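# Four arms build a crossed carton stack at table centre

## Task

Use the four empty cartons to build a stack in the middle of the table: two cartons lying next to each other, both fully resting on the tabletop, with the other two laid crosswise over that pair. None of the cartons may be crushed.

## Robot and tools

Setup. Four i2rt Big YAM arms (arm1 to arm4) stand around a table, each ending in a five-finger right hand with a wrist camera. Everything is expressed in one scene frame in metres, origin on the floor, +z up. Base (base_link) positions: arm1 (+0.654, -0.543, +0.882), arm2 (+0.590, +0.615, +0.998), arm3 (-0.679, +0.524, +0.995), arm4 (-0.544, -0.643, +1.046); each base faces along its own +x, turned by its quaternion wxyz (arm1 +0.231,-0.001,+0.002,+0.973; arm2 +0.395,+0.002,+0.005,-0.919; arm3 +0.928,+0.002,-0.002,-0.372; arm4 +0.871,-0.004,+0.003,+0.491). Reach is roughly 1.07 m from the joint-1 axis. Loose objects may occasionally get a small shove from outside.

move. Arguments arm1, arm2, arm3, arm4 (one object per arm; omit an arm to leave it alone) and cameras. Inside an arm's object:
- joints: absolute targets keyed by name. Arm joints in radians: joint1_rad -2.879..2.879 (rotation about the base, positive counter-clockwise seen from above, 0 along base +x); joint2_rad 0..3.141 (shoulder, 0 = upper arm pointing back, positive lifts and brings it forward); joint3_rad 0..3.019 (elbow, 0 = folded); joint4_rad -1.692..1.57 (hand pitch, positive tips fingers up); joint5_rad -1.57..1.57 (sideways hand swing, positive toward the arm's right); joint6_rad -2.094..2.094 (hand roll, positive clockwise viewed from behind). Hand keys, each -1..1 where +1 is open: hand_little, hand_ring, hand_middle, hand_index, hand_thumb_bend, hand_thumb_turn (+1 beside the palm, -1 opposite the fingers). hand_force_limit (-1..1, roughly 0 to 10 N at the fingertip, 15 N for thumb motors) and hand_speed (-0.96..1) are settings, not motions. Joint moves are not coordinated and can swing wide.
- target: an absolute hand pose [x, y, z, qw, qx, qy, qz] in the scene frame, metres plus unit quaternion, in the same form as the printed hand line. The hand follows a straight line from its current hand_target toward it. speed is the top linear speed, 0.002..4.3 m/s (default 0.25); rotation is capped at twice that number in rad/s. With target, joints may only carry hand keys.
- min_time_s: 0.1..8 s, the shortest duration for this arm's joint motions.
Paths from one call finish together, end after 10 s at most, and ignore obstacles and other arms. Each step the path pose is limited to 100 mm and 20 degrees from the measured pose. An empty move just reports all states and all images.

Hand geometry. The hand point is 0.045 m in front of the palm; its +z runs along the straight fingers, +y out of the palm, +x across the palm away from the thumb. Straight fingers extend 0.06-0.07 m beyond the point. With joints 1, 5, 6 at zero and the hand level pointing forward, the palm is down and thumb on the left. Thumb opposed plus fingers closing can wrap objects about 0.035-0.065 m thick; thumb tip against index pad can pinch light items up to about 0.08 m. A wrist bracket on the little-finger side sticks out and can collide.

Gripping. A finger motor runs only when its target changes (by 0.002 or more), stopping at the target or when its load hits hand_force_limit, then locks. To grip harder, raise the limit and send a more-closed target; to release, send a more-open one. Start state is force limit 0 and hand_speed -0.8 (slow). Use hand_speed -0.94 or lower for soft grips on the cartons; faster closing can overshoot the force several times.

wait: seconds 0..10, plus optional cameras; nothing new is commanded. zoom_image: camera name and region [x0, y0, x1, y1] in image pixels, top-left origin, at most 504 by 504, only on the newest images. show_instructions: no arguments, shows the reference page. finished_scene: optional scene = 1; ends the scene for good, so the stack must stand unaided. Cameras: arm1_cam_wrist..arm4_cam_wrist, cam_a, cam_b, cam_near_a, cam_near_b, or all.

Reading results. "move" lists arms that received motion; "as last shown" marks an arm left out, with status lines "not commanded". "pictures" gives image order. hand is the measured hand pose (less exact at long reach); hand_target is the pose the held joint targets imply. joint_positions includes hand motors and the two settings; Joint velocities (rad/s, arm joints only) say "within noise" when still. Joint torques are total drive output with per-arm offsets; entries 3 and 4 wrap at ±28 N m. hand_stopped_by gives six words for little, ring, middle, index, thumb_bend, thumb_turn: moving, target, force, stalled or fault. The *_load_n values are fingertip forces (positive = pushed open); a dropped grip shows as loads near 0. Status words: off_target (resting short of goal, not a stop); time_out (a stop; on_its_own shows the target still pushed); not_followed, joint command not followed, pose unreachable (a safety check withheld the motion). A refused call or a stop cancels any later move, wait and finished_scene in the same reply. MOTOR HOT warns of heat; at 100 °C an OVER-TEMPERATURE FAULT drops that arm for 30-60 s, after which keys marked limit_stop_at_motor_heat must be resent.

Cautions. The arms keep pushing after contact. Never let two robots press together or close a hand on another robot's fingers; that can end the scene. Do not knock objects off the work area, drop cartons (even millimetres), slam, or squeeze them flat. Fast, stretched arms overshoot by up to about 30 degrees. Avoid long stretched holds or pushing at unreachable poses, which heat motors. The scene keeps running while you think, holding the last command.

Each tool is called in YAML: its name, and indented under it one key for each argument.

Reference images:

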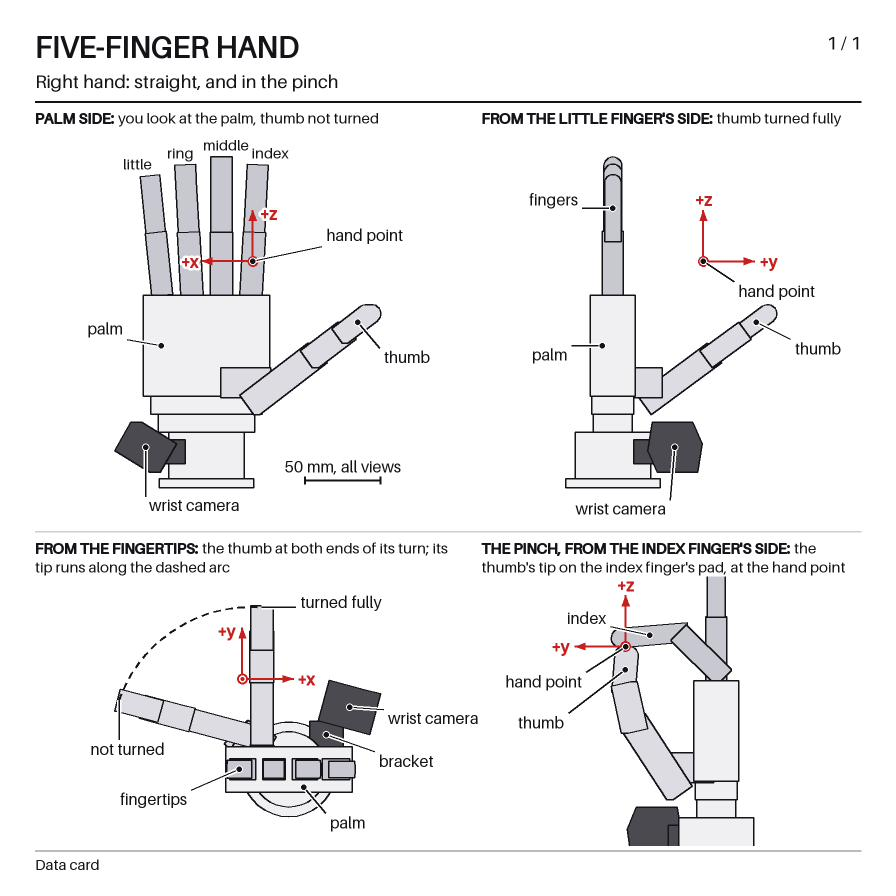

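## Session

move:

Scene clock: 0.00 s.
Joint torques (N m): no reading
Motor temperatures (°C): arm1=[37 40 30 32 28 34] | arm2=[37 29 26 33 31 30] | arm3=[38 34 29 33 32 28] | arm4=[34 32 29 33 34 32]
Heat: arm1: hottest joint2_rad 40 °C; arm2: hottest joint1_rad 37 °C; arm3: hottest joint1_rad 38 °C; arm4: hottest joint1_rad 34 °C.
Joint velocities: within noise
arm1.joint_positions: joint1_rad=+0.061 joint2_rad=+0.628 joint3_rad=+1.437 joint4_rad=-1.220 joint5_rad=+0.258 joint6_rad=-0.968 hand_little=+1.000 hand_ring=+1.000 hand_middle=+1.000 hand_index=+1.000 hand_thumb_turn=+1.000 hand_thumb_bend=+1.000 hand_force_limit=+0.000 hand_speed=-0.800
arm1.joint_status: not commanded
arm1.hand_stopped_by: target,target,target,target,target,target
arm1.little_load_n: 0.0
arm1.ring_load_n: 0.0
arm1.middle_load_n: 0.0
arm1.index_load_n: 0.0
arm1.thumb_bend_load_n: 0.0
arm1.thumb_turn_load_n: 0.0
arm1.hand: x=+0.4761 y=-0.3773 z=+1.4097 quat_wxyz=(-0.550, +0.463, +0.693, +0.053) (m; scene frame)
arm1.hand_target: x=+0.4772 y=-0.3778 z=+1.4208 quat_wxyz=(-0.561, +0.461, +0.686, +0.051) (m; scene frame)
arm1.hand_status: not commanded
arm2.joint_positions: joint1_rad=+0.185 joint2_rad=+0.617 joint3_rad=+1.394 joint4_rad=-1.406 joint5_rad=+0.168 joint6_rad=-1.006 hand_little=+1.000 hand_ring=+1.000 hand_middle=+1.000 hand_index=+1.000 hand_thumb_turn=+1.000 hand_thumb_bend=+1.000 hand_force_limit=+0.000 hand_speed=-0.800
arm2.joint_status: not commanded
arm2.hand_stopped_by: target,target,target,target,target,target
arm2.little_load_n: 0.0
arm2.ring_load_n: 0.0
arm2.middle_load_n: 0.0
arm2.index_load_n: 0.0
arm2.thumb_bend_load_n: 0.0
arm2.thumb_turn_load_n: 0.0
arm2.hand: x=+0.4250 y=+0.4778 z=+1.4699 quat_wxyz=(+0.373, +0.155, -0.877, +0.260) (m; scene frame)
arm2.hand_target: x=+0.4254 y=+0.4784 z=+1.4778 quat_wxyz=(+0.379, +0.153, -0.873, +0.267) (m; scene frame)
arm2.hand_status: not commanded
arm3.joint_positions: joint1_rad=-0.342 joint2_rad=+0.613 joint3_rad=+1.334 joint4_rad=-1.531 joint5_rad=-0.189 joint6_rad=-1.165 hand_little=+1.000 hand_ring=+1.000 hand_middle=+1.000 hand_index=+1.000 hand_thumb_turn=+1.000 hand_thumb_bend=+1.000 hand_force_limit=+0.000 hand_speed=-0.800
arm3.joint_status: not commanded
arm3.hand_stopped_by: target,target,target,target,target,target
arm3.little_load_n: 0.0
arm3.ring_load_n: 0.0
arm3.middle_load_n: 0.0
arm3.index_load_n: 0.0
arm3.thumb_bend_load_n: 0.0
arm3.thumb_turn_load_n: 0.0
arm3.hand: x=-0.6024 y=+0.3516 z=+1.4178 quat_wxyz=(+0.041, +0.696, -0.609, +0.379) (m; scene frame)
arm3.hand_target: x=-0.6024 y=+0.3515 z=+1.4256 quat_wxyz=(+0.045, +0.694, -0.605, +0.387) (m; scene frame)
arm3.hand_status: not commanded
arm4.joint_positions: joint1_rad=+0.260 joint2_rad=+0.639 joint3_rad=+1.450 joint4_rad=-1.468 joint5_rad=+0.268 joint6_rad=-1.390 hand_little=+1.000 hand_ring=+1.000 hand_middle=+1.000 hand_index=+1.000 hand_thumb_turn=+1.000 hand_thumb_bend=+1.000 hand_force_limit=+0.000 hand_speed=-0.800
arm4.joint_status: not commanded
arm4.hand_stopped_by: target,target,target,target,target,target
arm4.little_load_n: 0.0
arm4.ring_load_n: 0.0
arm4.middle_load_n: 0.0
arm4.index_load_n: 0.0
arm4.thumb_bend_load_n: 0.0
arm4.thumb_turn_load_n: 0.0
arm4.hand: x=-0.3902 y=-0.4827 z=+1.5485 quat_wxyz=(-0.200, +0.789, +0.419, +0.402) (m; scene frame)
arm4.hand_target: x=-0.3904 y=-0.4833 z=+1.5573 quat_wxyz=(-0.207, +0.786, +0.415, +0.409) (m; scene frame)
arm4.hand_status: not commanded
pictures: arm1_cam_wrist, arm2_cam_wrist, arm3_cam_wrist, arm4_cam_wrist, cam_a, cam_b, cam_near_a, cam_near_b
Images, in order (width x height): arm1_cam_wrist 672x504, arm2_cam_wrist 672x504, arm3_cam_wrist 672x504, arm4_cam_wrist 672x504, cam_a 896x504, cam_b 896x504, cam_near_a 896x504, cam_near_b 896x504.

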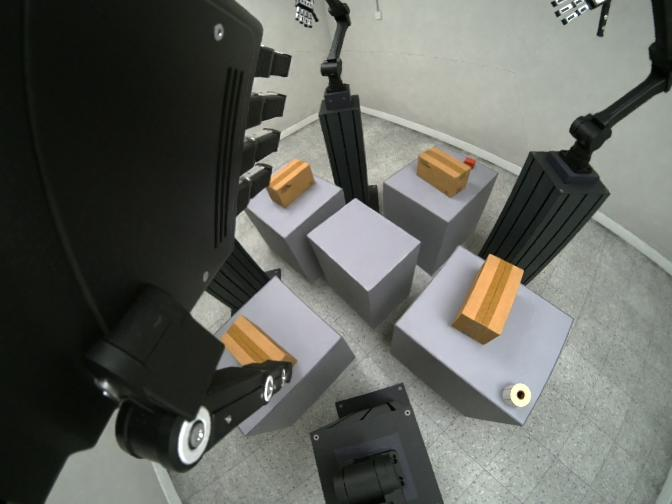

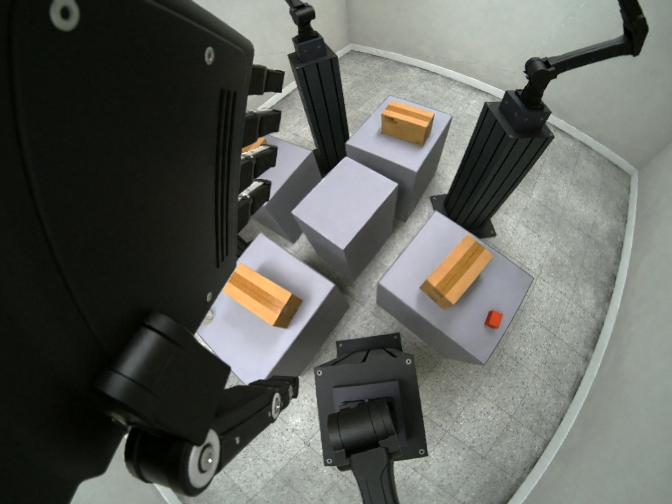

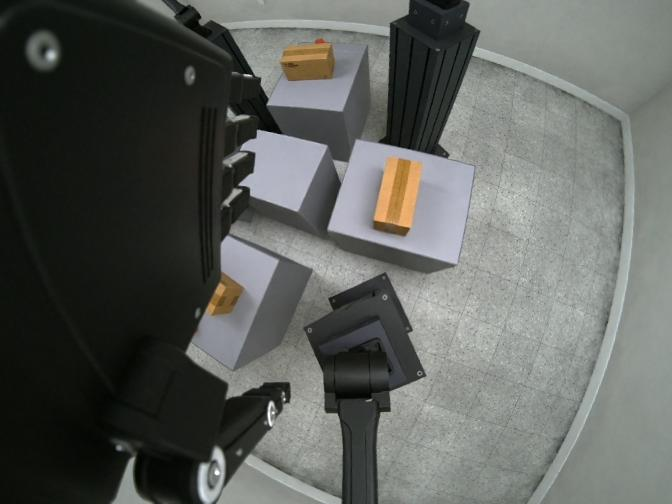

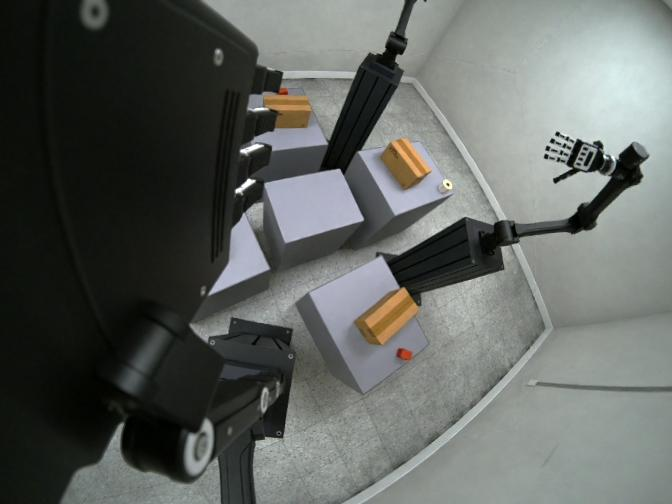

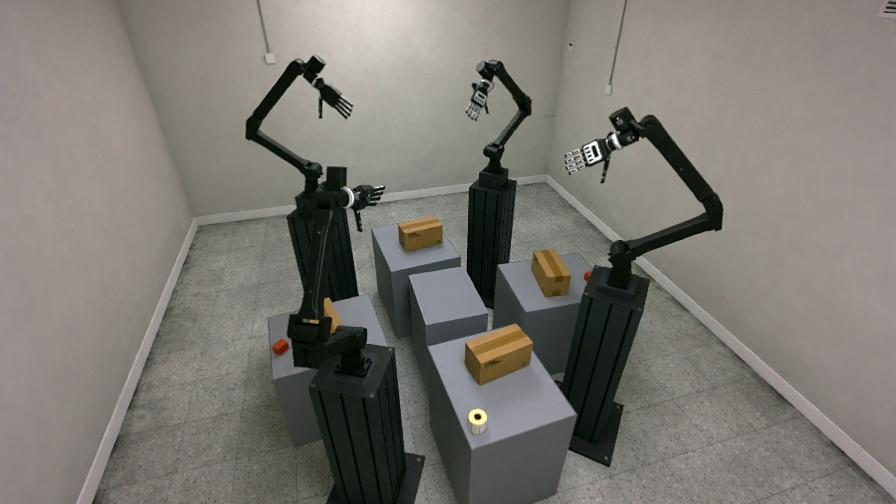

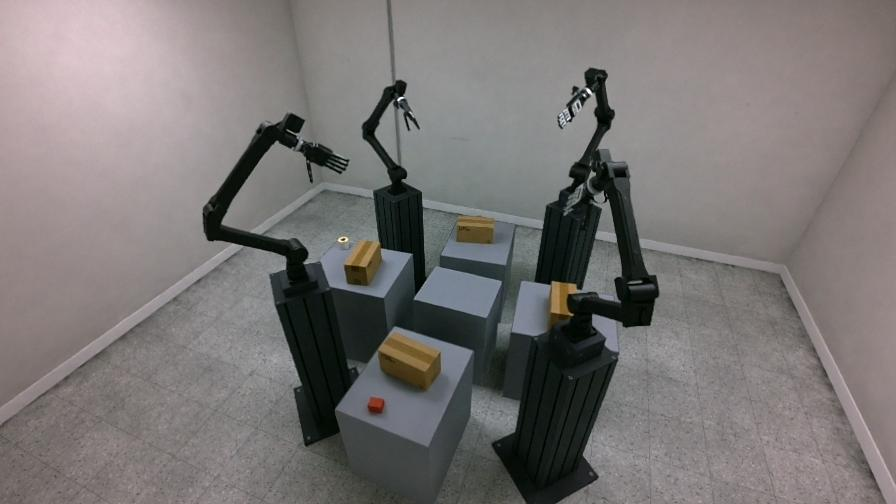

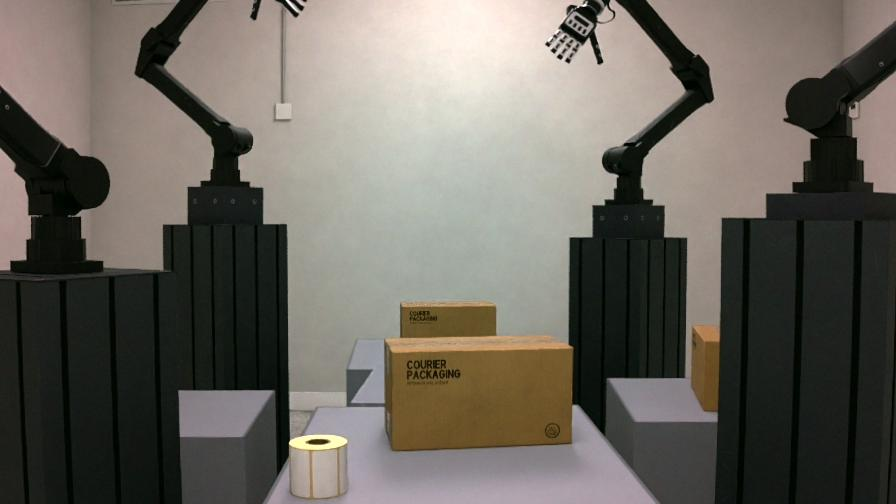

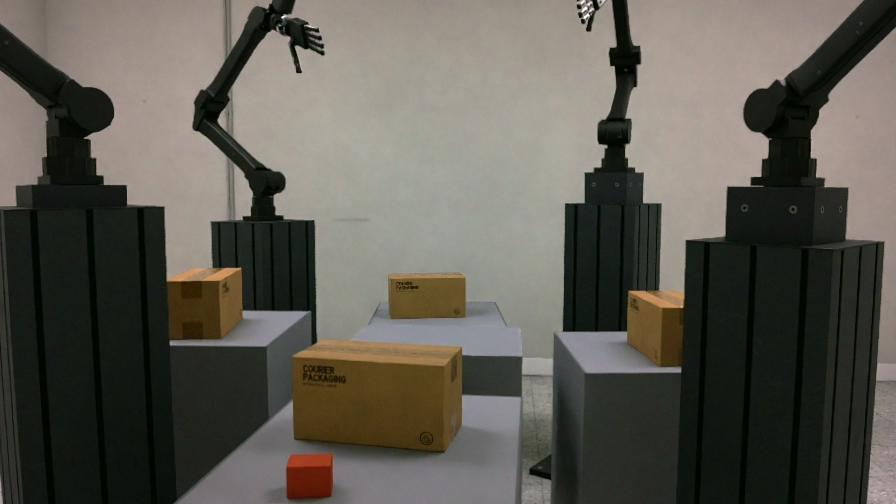

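zoom_image:
  camera: "cam_near_a"
  region: [250, 280, 650, 504]

zoom_image:
  camera: "cam_near_b"
  region: [150, 250, 650, 504]

zoom_image:
  camera: "cam_a"
  region: [250, 200, 650, 504]

zoom_image:
  camera: "cam_b"
  region: [270, 180, 670, 504]

zoom_image:
  camera: "arm1_cam_wrist"
  region: [200, 100, 600, 450]

Scaled by 1.260 from the camera's image (finer frame: 1280x720).

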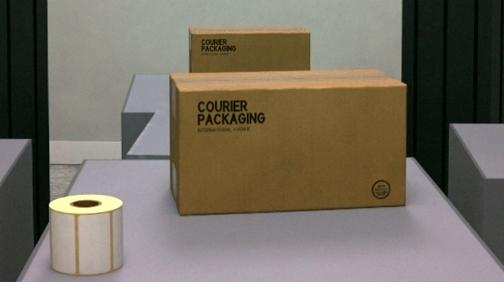

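Scaled by 1.008 from the camera's image (finer frame: 1280x720).

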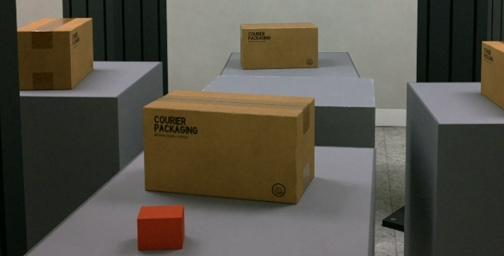

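Scaled by 1.260 from the camera's image (finer frame: 1280x720).

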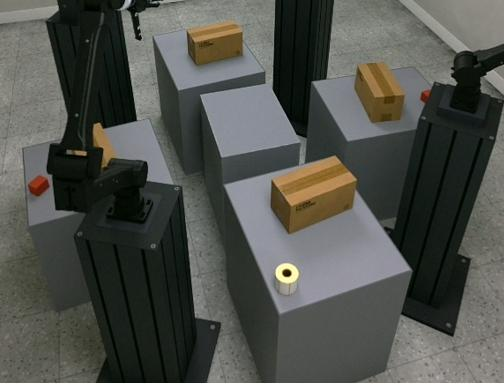

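Scaled by 1.260 from the camera's image (finer frame: 1280x720).

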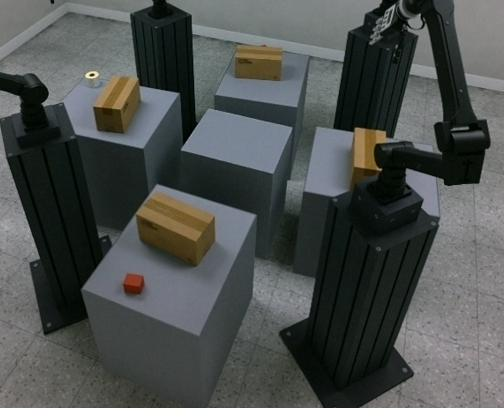

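Scaled by 1.260 from the camera's image (finer frame: 960x720).

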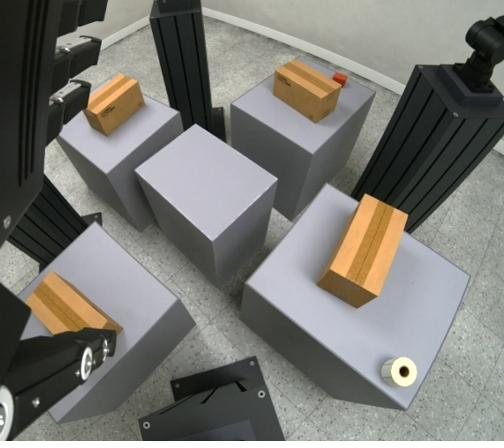

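zoom_image:
  camera: "arm2_cam_wrist"
  region: [180, 80, 560, 400]

zoom_image:
  camera: "arm3_cam_wrist"
  region: [180, 20, 520, 400]

zoom_image:
  camera: "arm4_cam_wrist"
  region: [180, 80, 560, 400]

zoom_image:
  camera: "arm1_cam_wrist"
  region: [380, 220, 600, 440]

Scaled by 1.326 from the camera's image (finer frame: 960x720).

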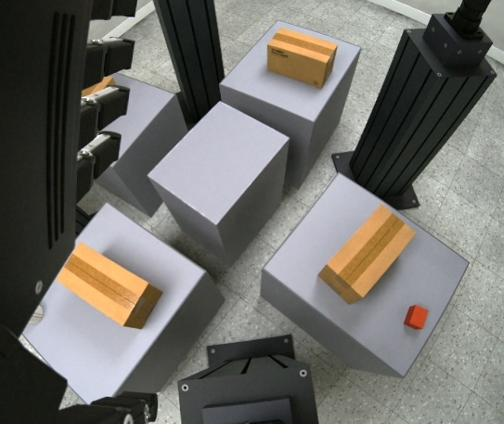

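Scaled by 1.326 from the camera's image (finer frame: 960x720).

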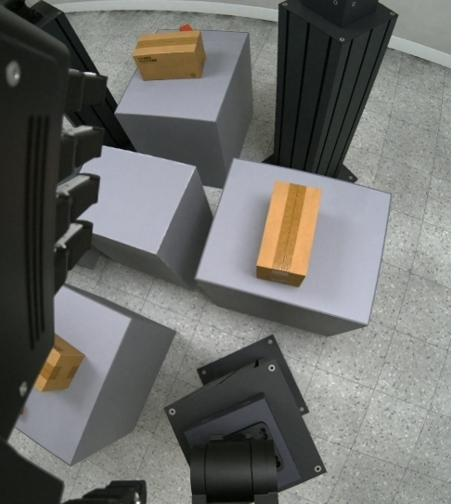

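Scaled by 1.326 from the camera's image (finer frame: 960x720).

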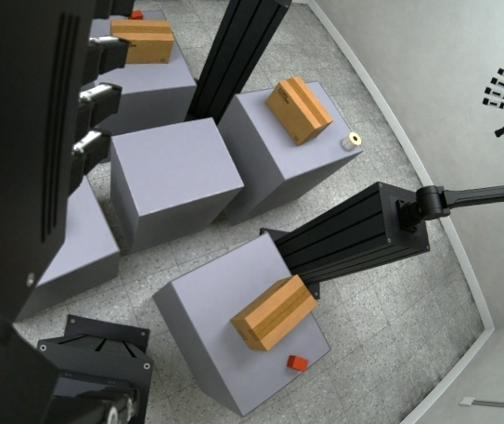

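Scaled by 2.291 from the camera's image (finer frame: 960x720).

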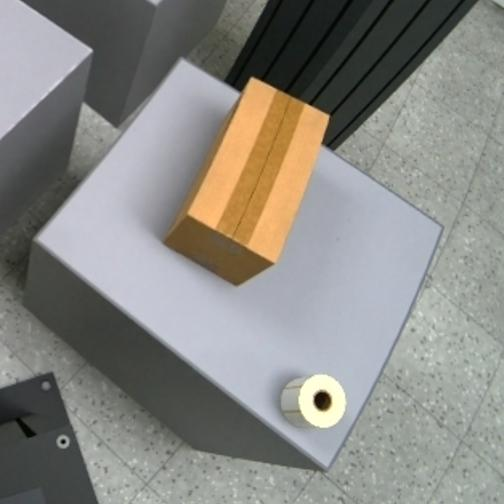

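move:
  arm1: {"target":[0.572,-0.19,1.08,0,0.996,0.087,0],"speed":0.3}
  arm2: {"target":[0.536,0.36,1.12,0,-0.087,0.996,0],"speed":0.3}
  arm3: {"target":[-0.515,0.27,1.12,0,-0.156,0.988,0],"speed":0.3}
  arm4: {"target":[-0.397,-0.28,1.12,0,0.988,0.156,0],"speed":0.3}
  cameras: ["all"]

Scene clock: 262.23 s.
Joint torques (N m): arm1=[0.21 -9.52 10.04 -0.43 0 0.1] | arm2=[2.08 -5.66 9.52 0.18 -0.19 0.09] | arm3=[-1.85 -7.53 6.41 0.51 -0.11 -0.02] | arm4=[-0.03 -14.74 8.18 0.77 -0.03 -0.07]
Motor temperatures (°C): arm1=[36 38 33 31 27 33] | arm2=[36 29 32 31 29 29] | arm3=[37 33 34 31 30 28] | arm4=[33 32 33 31 33 30]
Heat: arm1: hottest joint2_rad 38 °C; arm2: hottest joint1_rad 36 °C; arm3: hottest joint1_rad 37 °C; arm4: hottest joint1_rad 33 °C.
move: arm1 off_target; arm2 done; arm3 done; arm4 off_target
Joint velocities: within noise
arm1.joint_positions: joint1_rad=-0.953 joint2_rad=+1.450 joint3_rad=+1.278 joint4_rad=-1.436 joint5_rad=+0.001 joint6_rad=-0.036 hand_little=+1.000 hand_ring=+1.000 hand_middle=+1.000 hand_index=+1.000 hand_thumb_turn=+1.000 hand_thumb_bend=+1.000 hand_force_limit=+0.000 hand_speed=-0.800
arm1.joint_status: not commanded
arm1.hand_stopped_by: target,target,target,target,target,target
arm1.little_load_n: 0.0
arm1.ring_load_n: 0.0
arm1.middle_load_n: 0.0
arm1.index_load_n: 0.0
arm1.thumb_bend_load_n: 0.0
arm1.thumb_turn_load_n: 0.0
arm1.hand: x=+0.5733 y=-0.2022 z=+1.0642 quat_wxyz=(+0.020, +0.995, +0.094, +0.002)
arm1.hand_target: x=+0.5721 y=-0.1906 z=+1.0799 quat_wxyz=(+0.000, +0.996, +0.087, +0.000)
arm1.hand_status: off_target (0.020 m and 2.5 deg from the pose sent, 0.391 m and 117.1 deg at the start)
arm2.joint_positions: joint1_rad=+0.518 joint2_rad=+1.222 joint3_rad=+0.926 joint4_rad=-1.261 joint5_rad=+0.000 joint6_rad=-0.410 hand_little=+1.000 hand_ring=+1.000 hand_middle=+1.000 hand_index=+1.000 hand_thumb_turn=+1.000 hand_thumb_bend=+1.000 hand_force_limit=+0.000 hand_speed=-0.800
arm2.joint_status: not commanded
arm2.hand_stopped_by: target,target,target,target,target,target
arm2.little_load_n: 0.0
arm2.ring_load_n: 0.0
arm2.middle_load_n: 0.0
arm2.index_load_n: 0.0
arm2.thumb_bend_load_n: 0.0
arm2.thumb_turn_load_n: 0.0
arm2.hand: x=+0.5318 y=+0.3626 z=+1.1248 quat_wxyz=(+0.002, +0.084, -0.996, +0.001)
arm2.hand_target: x=+0.5360 y=+0.3602 z=+1.1201 quat_wxyz=(+0.000, +0.087, -0.996, +0.000)
arm2.hand_status: done (0.007 m and 0.4 deg from the pose sent, 0.385 m and 55.0 deg at the start)
arm3.joint_positions: joint1_rad=-0.342 joint2_rad=+1.311 joint3_rad=+1.004 joint4_rad=-1.261 joint5_rad=+0.011 joint6_rad=+0.132 hand_little=+1.000 hand_ring=+1.000 hand_middle=+1.000 hand_index=+1.000 hand_thumb_turn=+1.000 hand_thumb_bend=+1.000 hand_force_limit=+0.000 hand_speed=-0.800
arm3.joint_status: not commanded
arm3.hand_stopped_by: target,target,target,target,target,target
arm3.little_load_n: 0.0
arm3.ring_load_n: 0.0
arm3.middle_load_n: -0.5
arm3.index_load_n: 0.0
arm3.thumb_bend_load_n: 0.0
arm3.thumb_turn_load_n: 0.0
arm3.hand: x=-0.5128 y=+0.2720 z=+1.1256 quat_wxyz=(+0.001, +0.166, -0.986, +0.002)
arm3.hand_target: x=-0.5150 y=+0.2701 z=+1.1202 quat_wxyz=(+0.000, +0.156, -0.988, +0.000)
arm3.hand_status: done (0.006 m and 1.3 deg from the pose sent, 0.321 m and 89.6 deg at the start)
arm4.joint_positions: joint1_rad=+0.198 joint2_rad=+1.614 joint3_rad=+1.152 joint4_rad=-1.139 joint5_rad=+0.000 joint6_rad=-0.675 hand_little=+1.000 hand_ring=+1.000 hand_middle=+1.000 hand_index=+1.000 hand_thumb_turn=+1.000 hand_thumb_bend=+1.000 hand_force_limit=+0.000 hand_speed=-0.800
arm4.joint_status: not commanded
arm4.hand_stopped_by: target,target,target,target,target,target
arm4.little_load_n: 0.0
arm4.ring_load_n: 0.0
arm4.middle_load_n: 0.0
arm4.index_load_n: 0.0
arm4.thumb_bend_load_n: -0.5
arm4.thumb_turn_load_n: 0.0
arm4.hand: x=-0.4041 y=-0.2955 z=+1.1121 quat_wxyz=(+0.018, +0.986, +0.164, -0.009)
arm4.hand_target: x=-0.3972 y=-0.2805 z=+1.1203 quat_wxyz=(+0.000, +0.988, +0.156, +0.000)
arm4.hand_status: off_target (0.019 m and 2.4 deg from the pose sent, 0.474 m and 64.7 deg at the start)
pictures: arm1_cam_wrist, arm2_cam_wrist, arm3_cam_wrist, arm4_cam_wrist, cam_a, cam_b, cam_near_a, cam_near_b
Images, in order (width x height): arm1_cam_wrist 672x504, arm2_cam_wrist 672x504, arm3_cam_wrist 672x504, arm4_cam_wrist 672x504, cam_a 896x504, cam_b 896x504, cam_near_a 896x504, cam_near_b 896x504.

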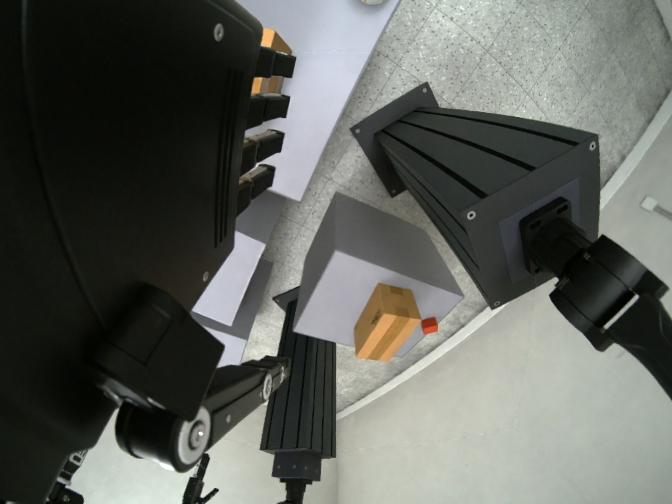

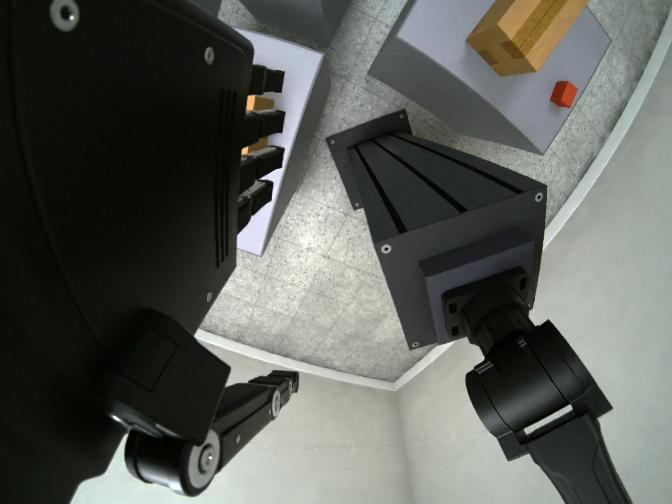

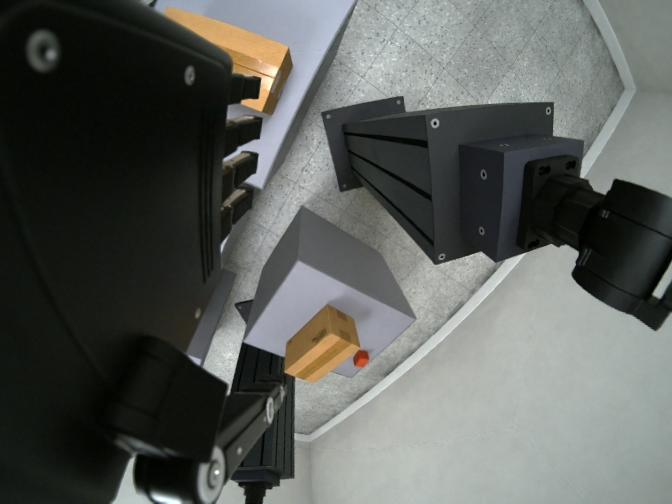

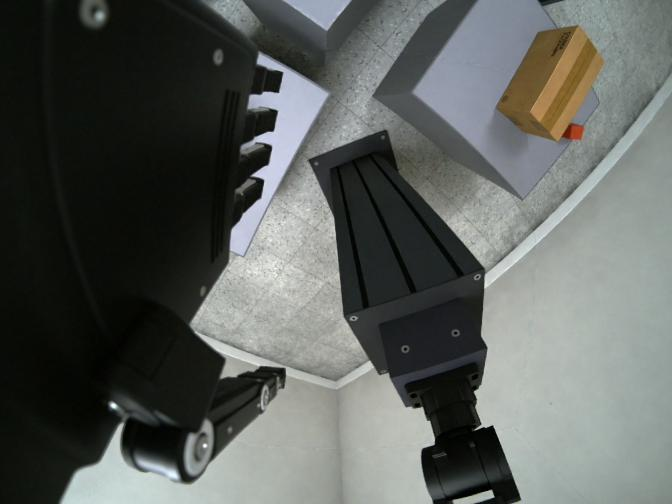

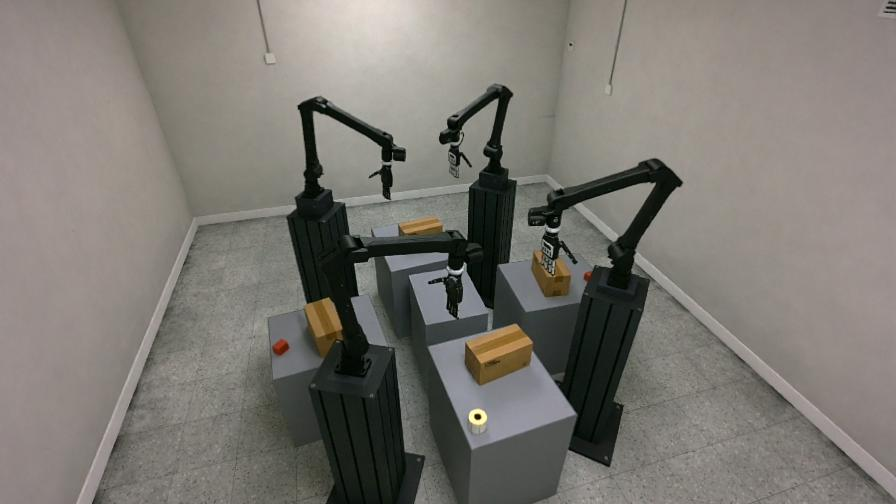

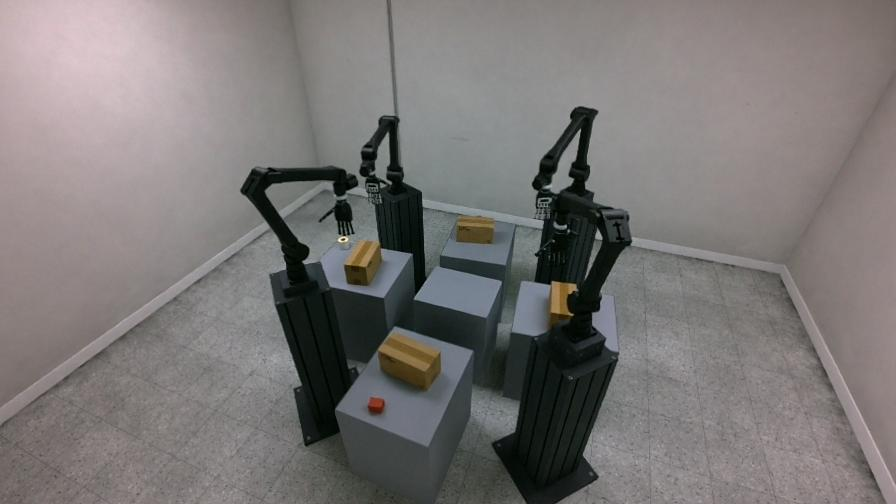

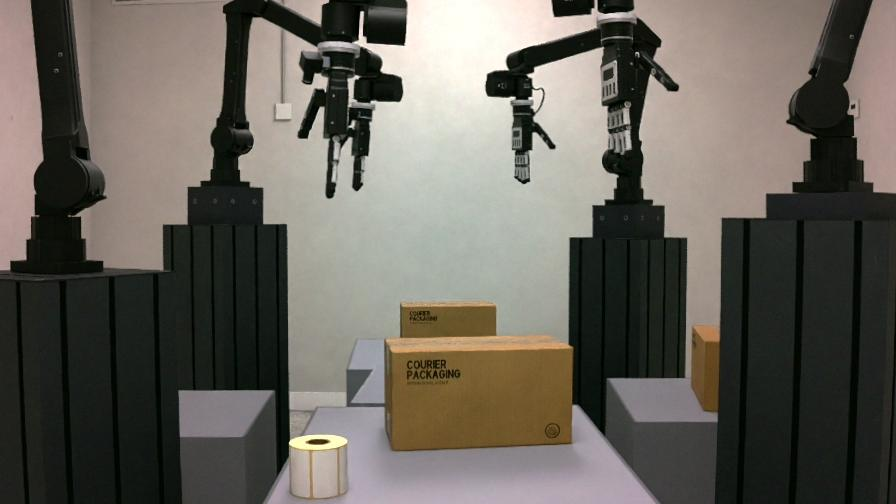

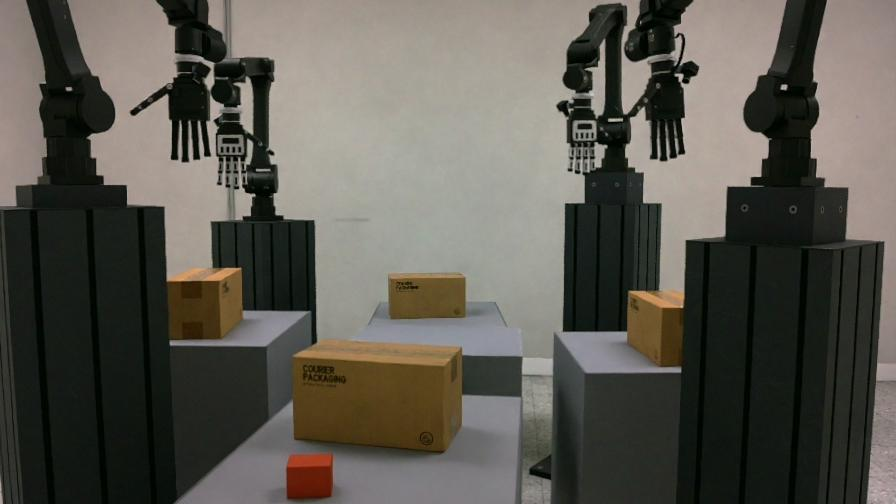

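move:
  arm1: {"target":[0.583,-0.196,0.85,0,0.9976,0.0698,0],"speed":0.25,"joints":{"hand_speed":0.2,"hand_little":-1,"hand_ring":-1,"hand_middle":-1,"hand_index":-1}}
  arm2: {"target":[0.571,0.325,0.85,0,-0.0698,0.9976,0],"speed":0.25,"joints":{"hand_speed":0.2,"hand_little":-1,"hand_ring":-1,"hand_middle":-1,"hand_index":-1}}
  arm3: {"target":[-0.25,0.25,1.15,0,0,1,0],"speed":0.25,"joints":{"hand_speed":0.2,"hand_little":-1,"hand_ring":-1,"hand_middle":-1,"hand_index":-1}}
  arm4: {"target":[-0.25,-0.1,1.15,0,1,0,0],"speed":0.25,"joints":{"hand_speed":0.2,"hand_little":-1,"hand_ring":-1,"hand_middle":-1,"hand_index":-1}}
  cameras: ["all"]

Scene clock: 311.43 s.
Joint torques (N m): arm1=[-0.09 -10.29 5.33 0.18 -0.01 0.07] | arm2=[2.32 -8.53 5.82 0.06 -0.12 0.12] | arm3=[-0.03 -13.33 10.44 -0.53 0.17 -0.01] | arm4=[0.44 -24.35 9.24 0.25 -0.05 -0.06]
Motor temperatures (°C): arm1=[35 38 35 30 27 32] | arm2=[35 29 31 31 29 28] | arm3=[37 33 33 31 30 27] | arm4=[33 32 34 31 32 30]
Heat: arm1: hottest joint2_rad 38 °C; arm2: hottest joint1_rad 35 °C; arm3: hottest joint1_rad 37 °C; arm4: hottest joint3_rad 34 °C.
move: arm1 done; arm2 off_target; arm3 off_target; arm4 off_target
Joint velocities: within noise
arm1.joint_positions: joint1_rad=-0.979 joint2_rad=+1.690 joint3_rad=+0.937 joint4_rad=-0.826 joint5_rad=+0.001 joint6_rad=-0.030 hand_little=-1.000 hand_ring=-1.000 hand_middle=-1.000 hand_index=-1.000 hand_thumb_turn=+1.000 hand_thumb_bend=+1.000 hand_force_limit=+0.000 hand_speed=+0.200
arm1.joint_status: all done
arm1.hand_stopped_by: target,target,target,target,target,target
arm1.little_load_n: 0.0
arm1.ring_load_n: 0.0
arm1.middle_load_n: 0.0
arm1.index_load_n: 0.0
arm1.thumb_bend_load_n: 0.0
arm1.thumb_turn_load_n: 0.0
arm1.hand: x=+0.5819 y=-0.1998 z=+0.8500 quat_wxyz=(+0.005, +0.997, +0.078, +0.001)
arm1.hand_target: x=+0.5830 y=-0.1961 z=+0.8500 quat_wxyz=(+0.000, +0.998, +0.070, +0.000)
arm1.hand_status: done (0.004 m and 1.1 deg from the pose sent, 0.215 m and 3.6 deg at the start)
arm2.joint_positions: joint1_rad=+0.632 joint2_rad=+1.853 joint3_rad=+0.703 joint4_rad=-0.423 joint5_rad=+0.000 joint6_rad=-0.262 hand_little=-1.000 hand_ring=-1.000 hand_middle=-1.000 hand_index=-1.000 hand_thumb_turn=+1.000 hand_thumb_bend=+1.000 hand_force_limit=+0.000 hand_speed=+0.200
arm2.joint_status: all done
arm2.hand_stopped_by: target,target,target,target,target,target
arm2.little_load_n: 0.0
arm2.ring_load_n: 0.0
arm2.middle_load_n: 0.0
arm2.index_load_n: 0.0
arm2.thumb_bend_load_n: 0.0
arm2.thumb_turn_load_n: 0.0
arm2.hand: x=+0.5675 y=+0.3352 z=+0.8540 quat_wxyz=(+0.000, +0.067, -0.998, -0.006)
arm2.hand_target: x=+0.5710 y=+0.3253 z=+0.8503 quat_wxyz=(+0.000, +0.070, -0.998, +0.000)
arm2.hand_status: off_target (0.012 m and 0.8 deg from the pose sent, 0.280 m and 1.7 deg at the start)
arm3.joint_positions: joint1_rad=+0.063 joint2_rad=+1.701 joint3_rad=+1.479 joint4_rad=-1.367 joint5_rad=+0.002 joint6_rad=+0.870 hand_little=-1.000 hand_ring=-1.000 hand_middle=-1.000 hand_index=-1.000 hand_thumb_turn=+1.000 hand_thumb_bend=+1.000 hand_force_limit=+0.000 hand_speed=+0.200
arm3.joint_status: all done
arm3.hand_stopped_by: target,target,target,target,target,target
arm3.little_load_n: 0.0
arm3.ring_load_n: 0.0
arm3.middle_load_n: 0.5
arm3.index_load_n: 0.0
arm3.thumb_bend_load_n: 0.0
arm3.thumb_turn_load_n: 0.0
arm3.hand: x=-0.2624 y=+0.2571 z=+1.1420 quat_wxyz=(+0.005, +0.001, -1.000, -0.007)
arm3.hand_target: x=-0.2504 y=+0.2502 z=+1.1500 quat_wxyz=(+0.000, +0.000, -1.000, +0.000)
arm3.hand_status: off_target (0.016 m and 0.9 deg from the pose sent, 0.265 m and 19.2 deg at the start)
arm4.joint_positions: joint1_rad=+0.051 joint2_rad=+2.190 joint3_rad=+2.113 joint4_rad=-1.506 joint5_rad=-0.001 joint6_rad=-0.504 hand_little=-1.000 hand_ring=-1.000 hand_middle=-1.000 hand_index=-1.000 hand_thumb_turn=+1.000 hand_thumb_bend=+1.000 hand_force_limit=+0.000 hand_speed=+0.200
arm4.joint_status: all done
arm4.hand_stopped_by: target,target,target,target,target,target
arm4.little_load_n: 0.0
arm4.ring_load_n: 0.0
arm4.middle_load_n: 0.0
arm4.index_load_n: 0.0
arm4.thumb_bend_load_n: 0.0
arm4.thumb_turn_load_n: 0.0
arm4.hand: x=-0.2549 y=-0.1084 z=+1.1431 quat_wxyz=(+0.010, +1.000, +0.006, -0.004)
arm4.hand_target: x=-0.2502 y=-0.1003 z=+1.1500 quat_wxyz=(+0.000, +1.000, +0.000, +0.000)
arm4.hand_status: off_target (0.012 m and 1.4 deg from the pose sent, 0.252 m and 19.0 deg at the start)
pictures: arm1_cam_wrist, arm2_cam_wrist, arm3_cam_wrist, arm4_cam_wrist, cam_a, cam_b, cam_near_a, cam_near_b
Images, in order (width x height): arm1_cam_wrist 672x504, arm2_cam_wrist 672x504, arm3_cam_wrist 672x504, arm4_cam_wrist 672x504, cam_a 896x504, cam_b 896x504, cam_near_a 896x504, cam_near_b 896x504.

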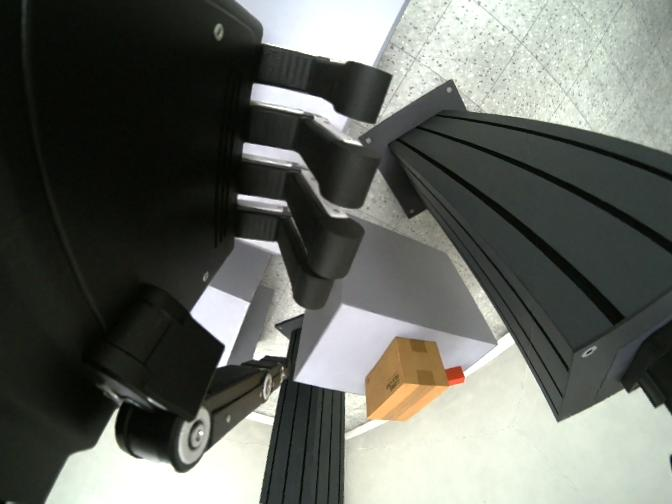

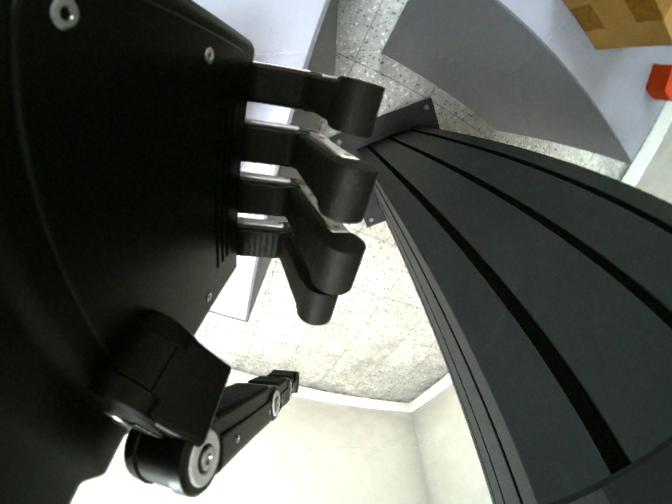

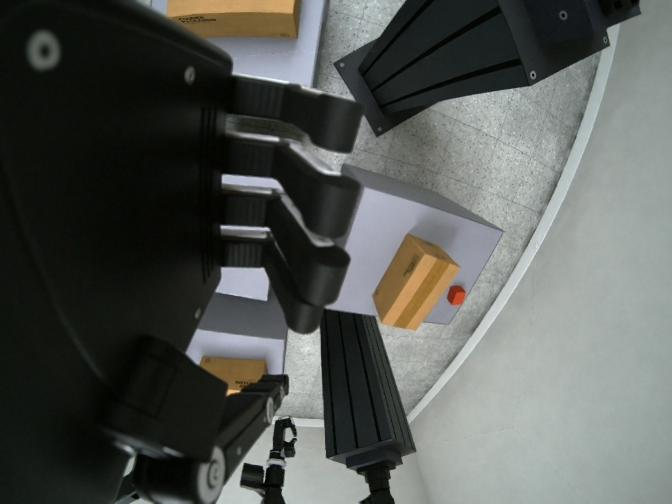

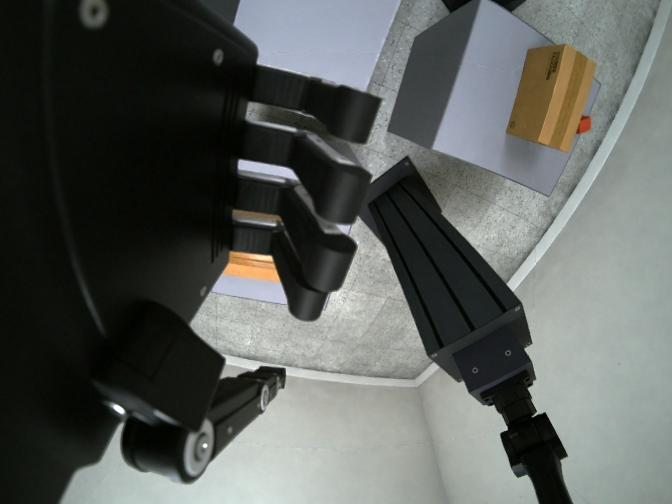

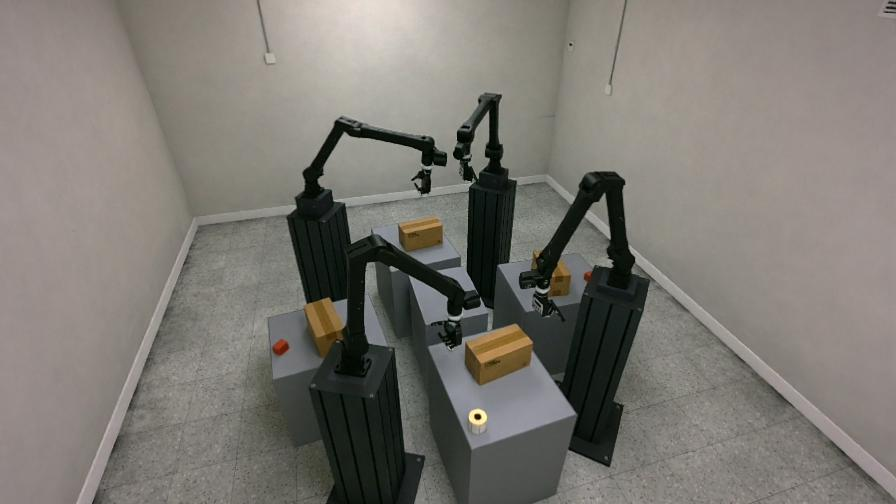

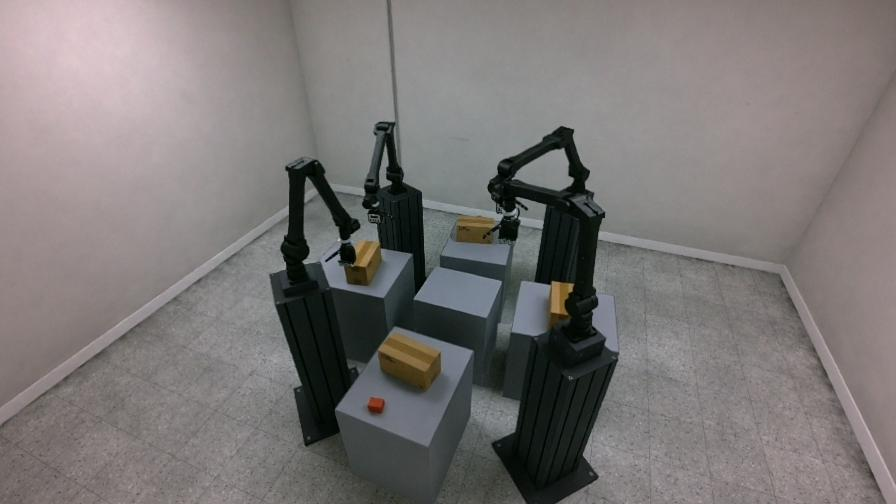

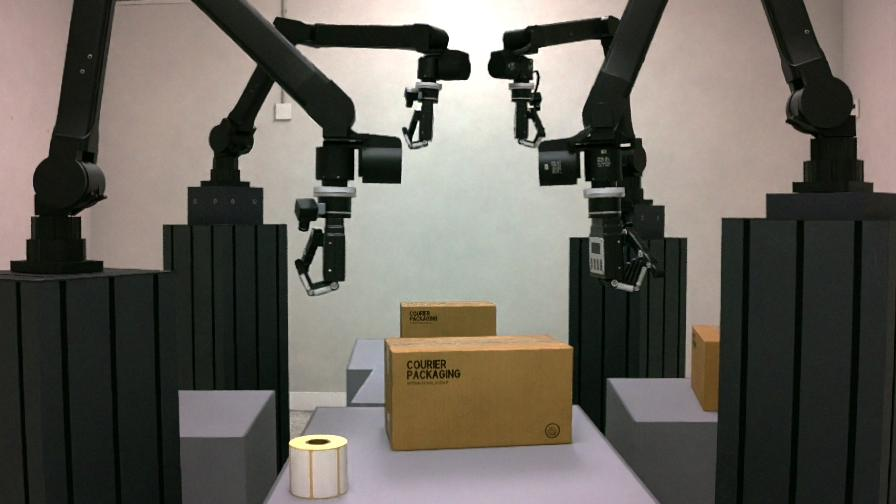

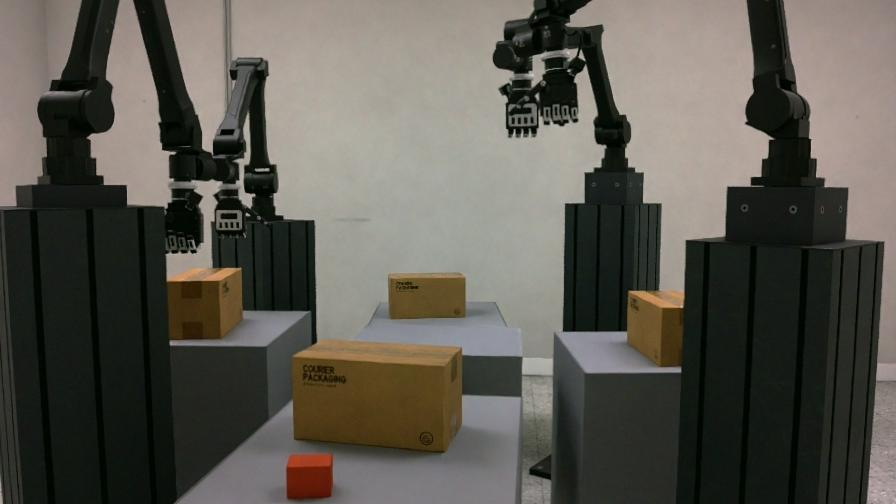

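zoom_image:
  camera: "cam_near_a"
  region: [270, 120, 690, 504]

zoom_image:
  camera: "cam_near_b"
  region: [340, 260, 560, 380]

zoom_image:
  camera: "arm4_cam_wrist"
  region: [200, 0, 672, 330]

zoom_image:
  camera: "arm3_cam_wrist"
  region: [140, 0, 560, 440]

Scaled by 1.200 from the camera's image (finer frame: 1280x720).

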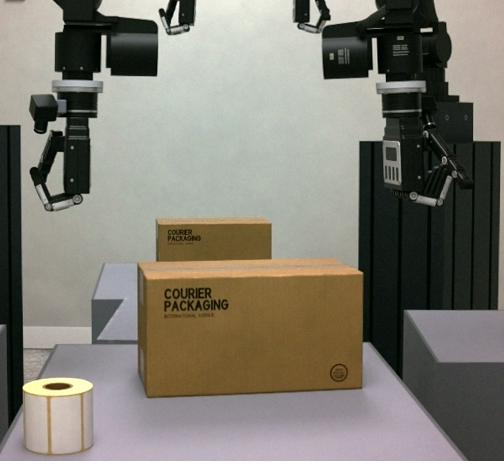

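Scaled by 2.291 from the camera's image (finer frame: 1280x720).

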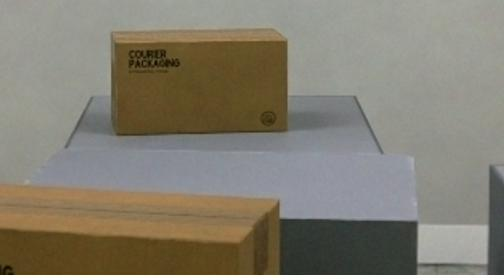

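Scaled by 1.068 from the camera's image (finer frame: 960x720).

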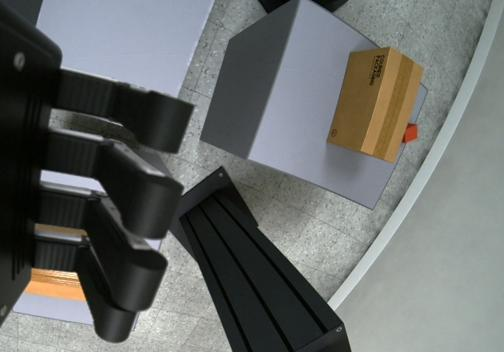

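Scaled by 1.145 from the camera's image (finer frame: 960x720).

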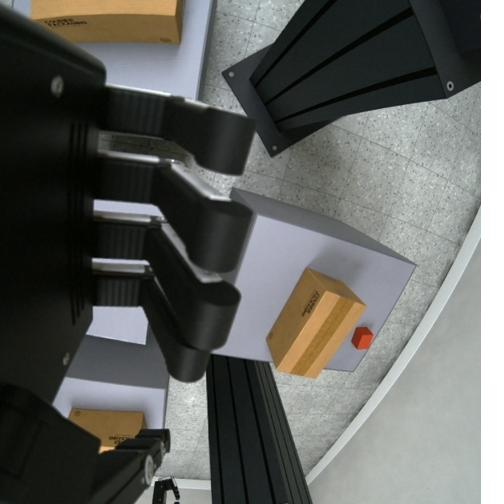

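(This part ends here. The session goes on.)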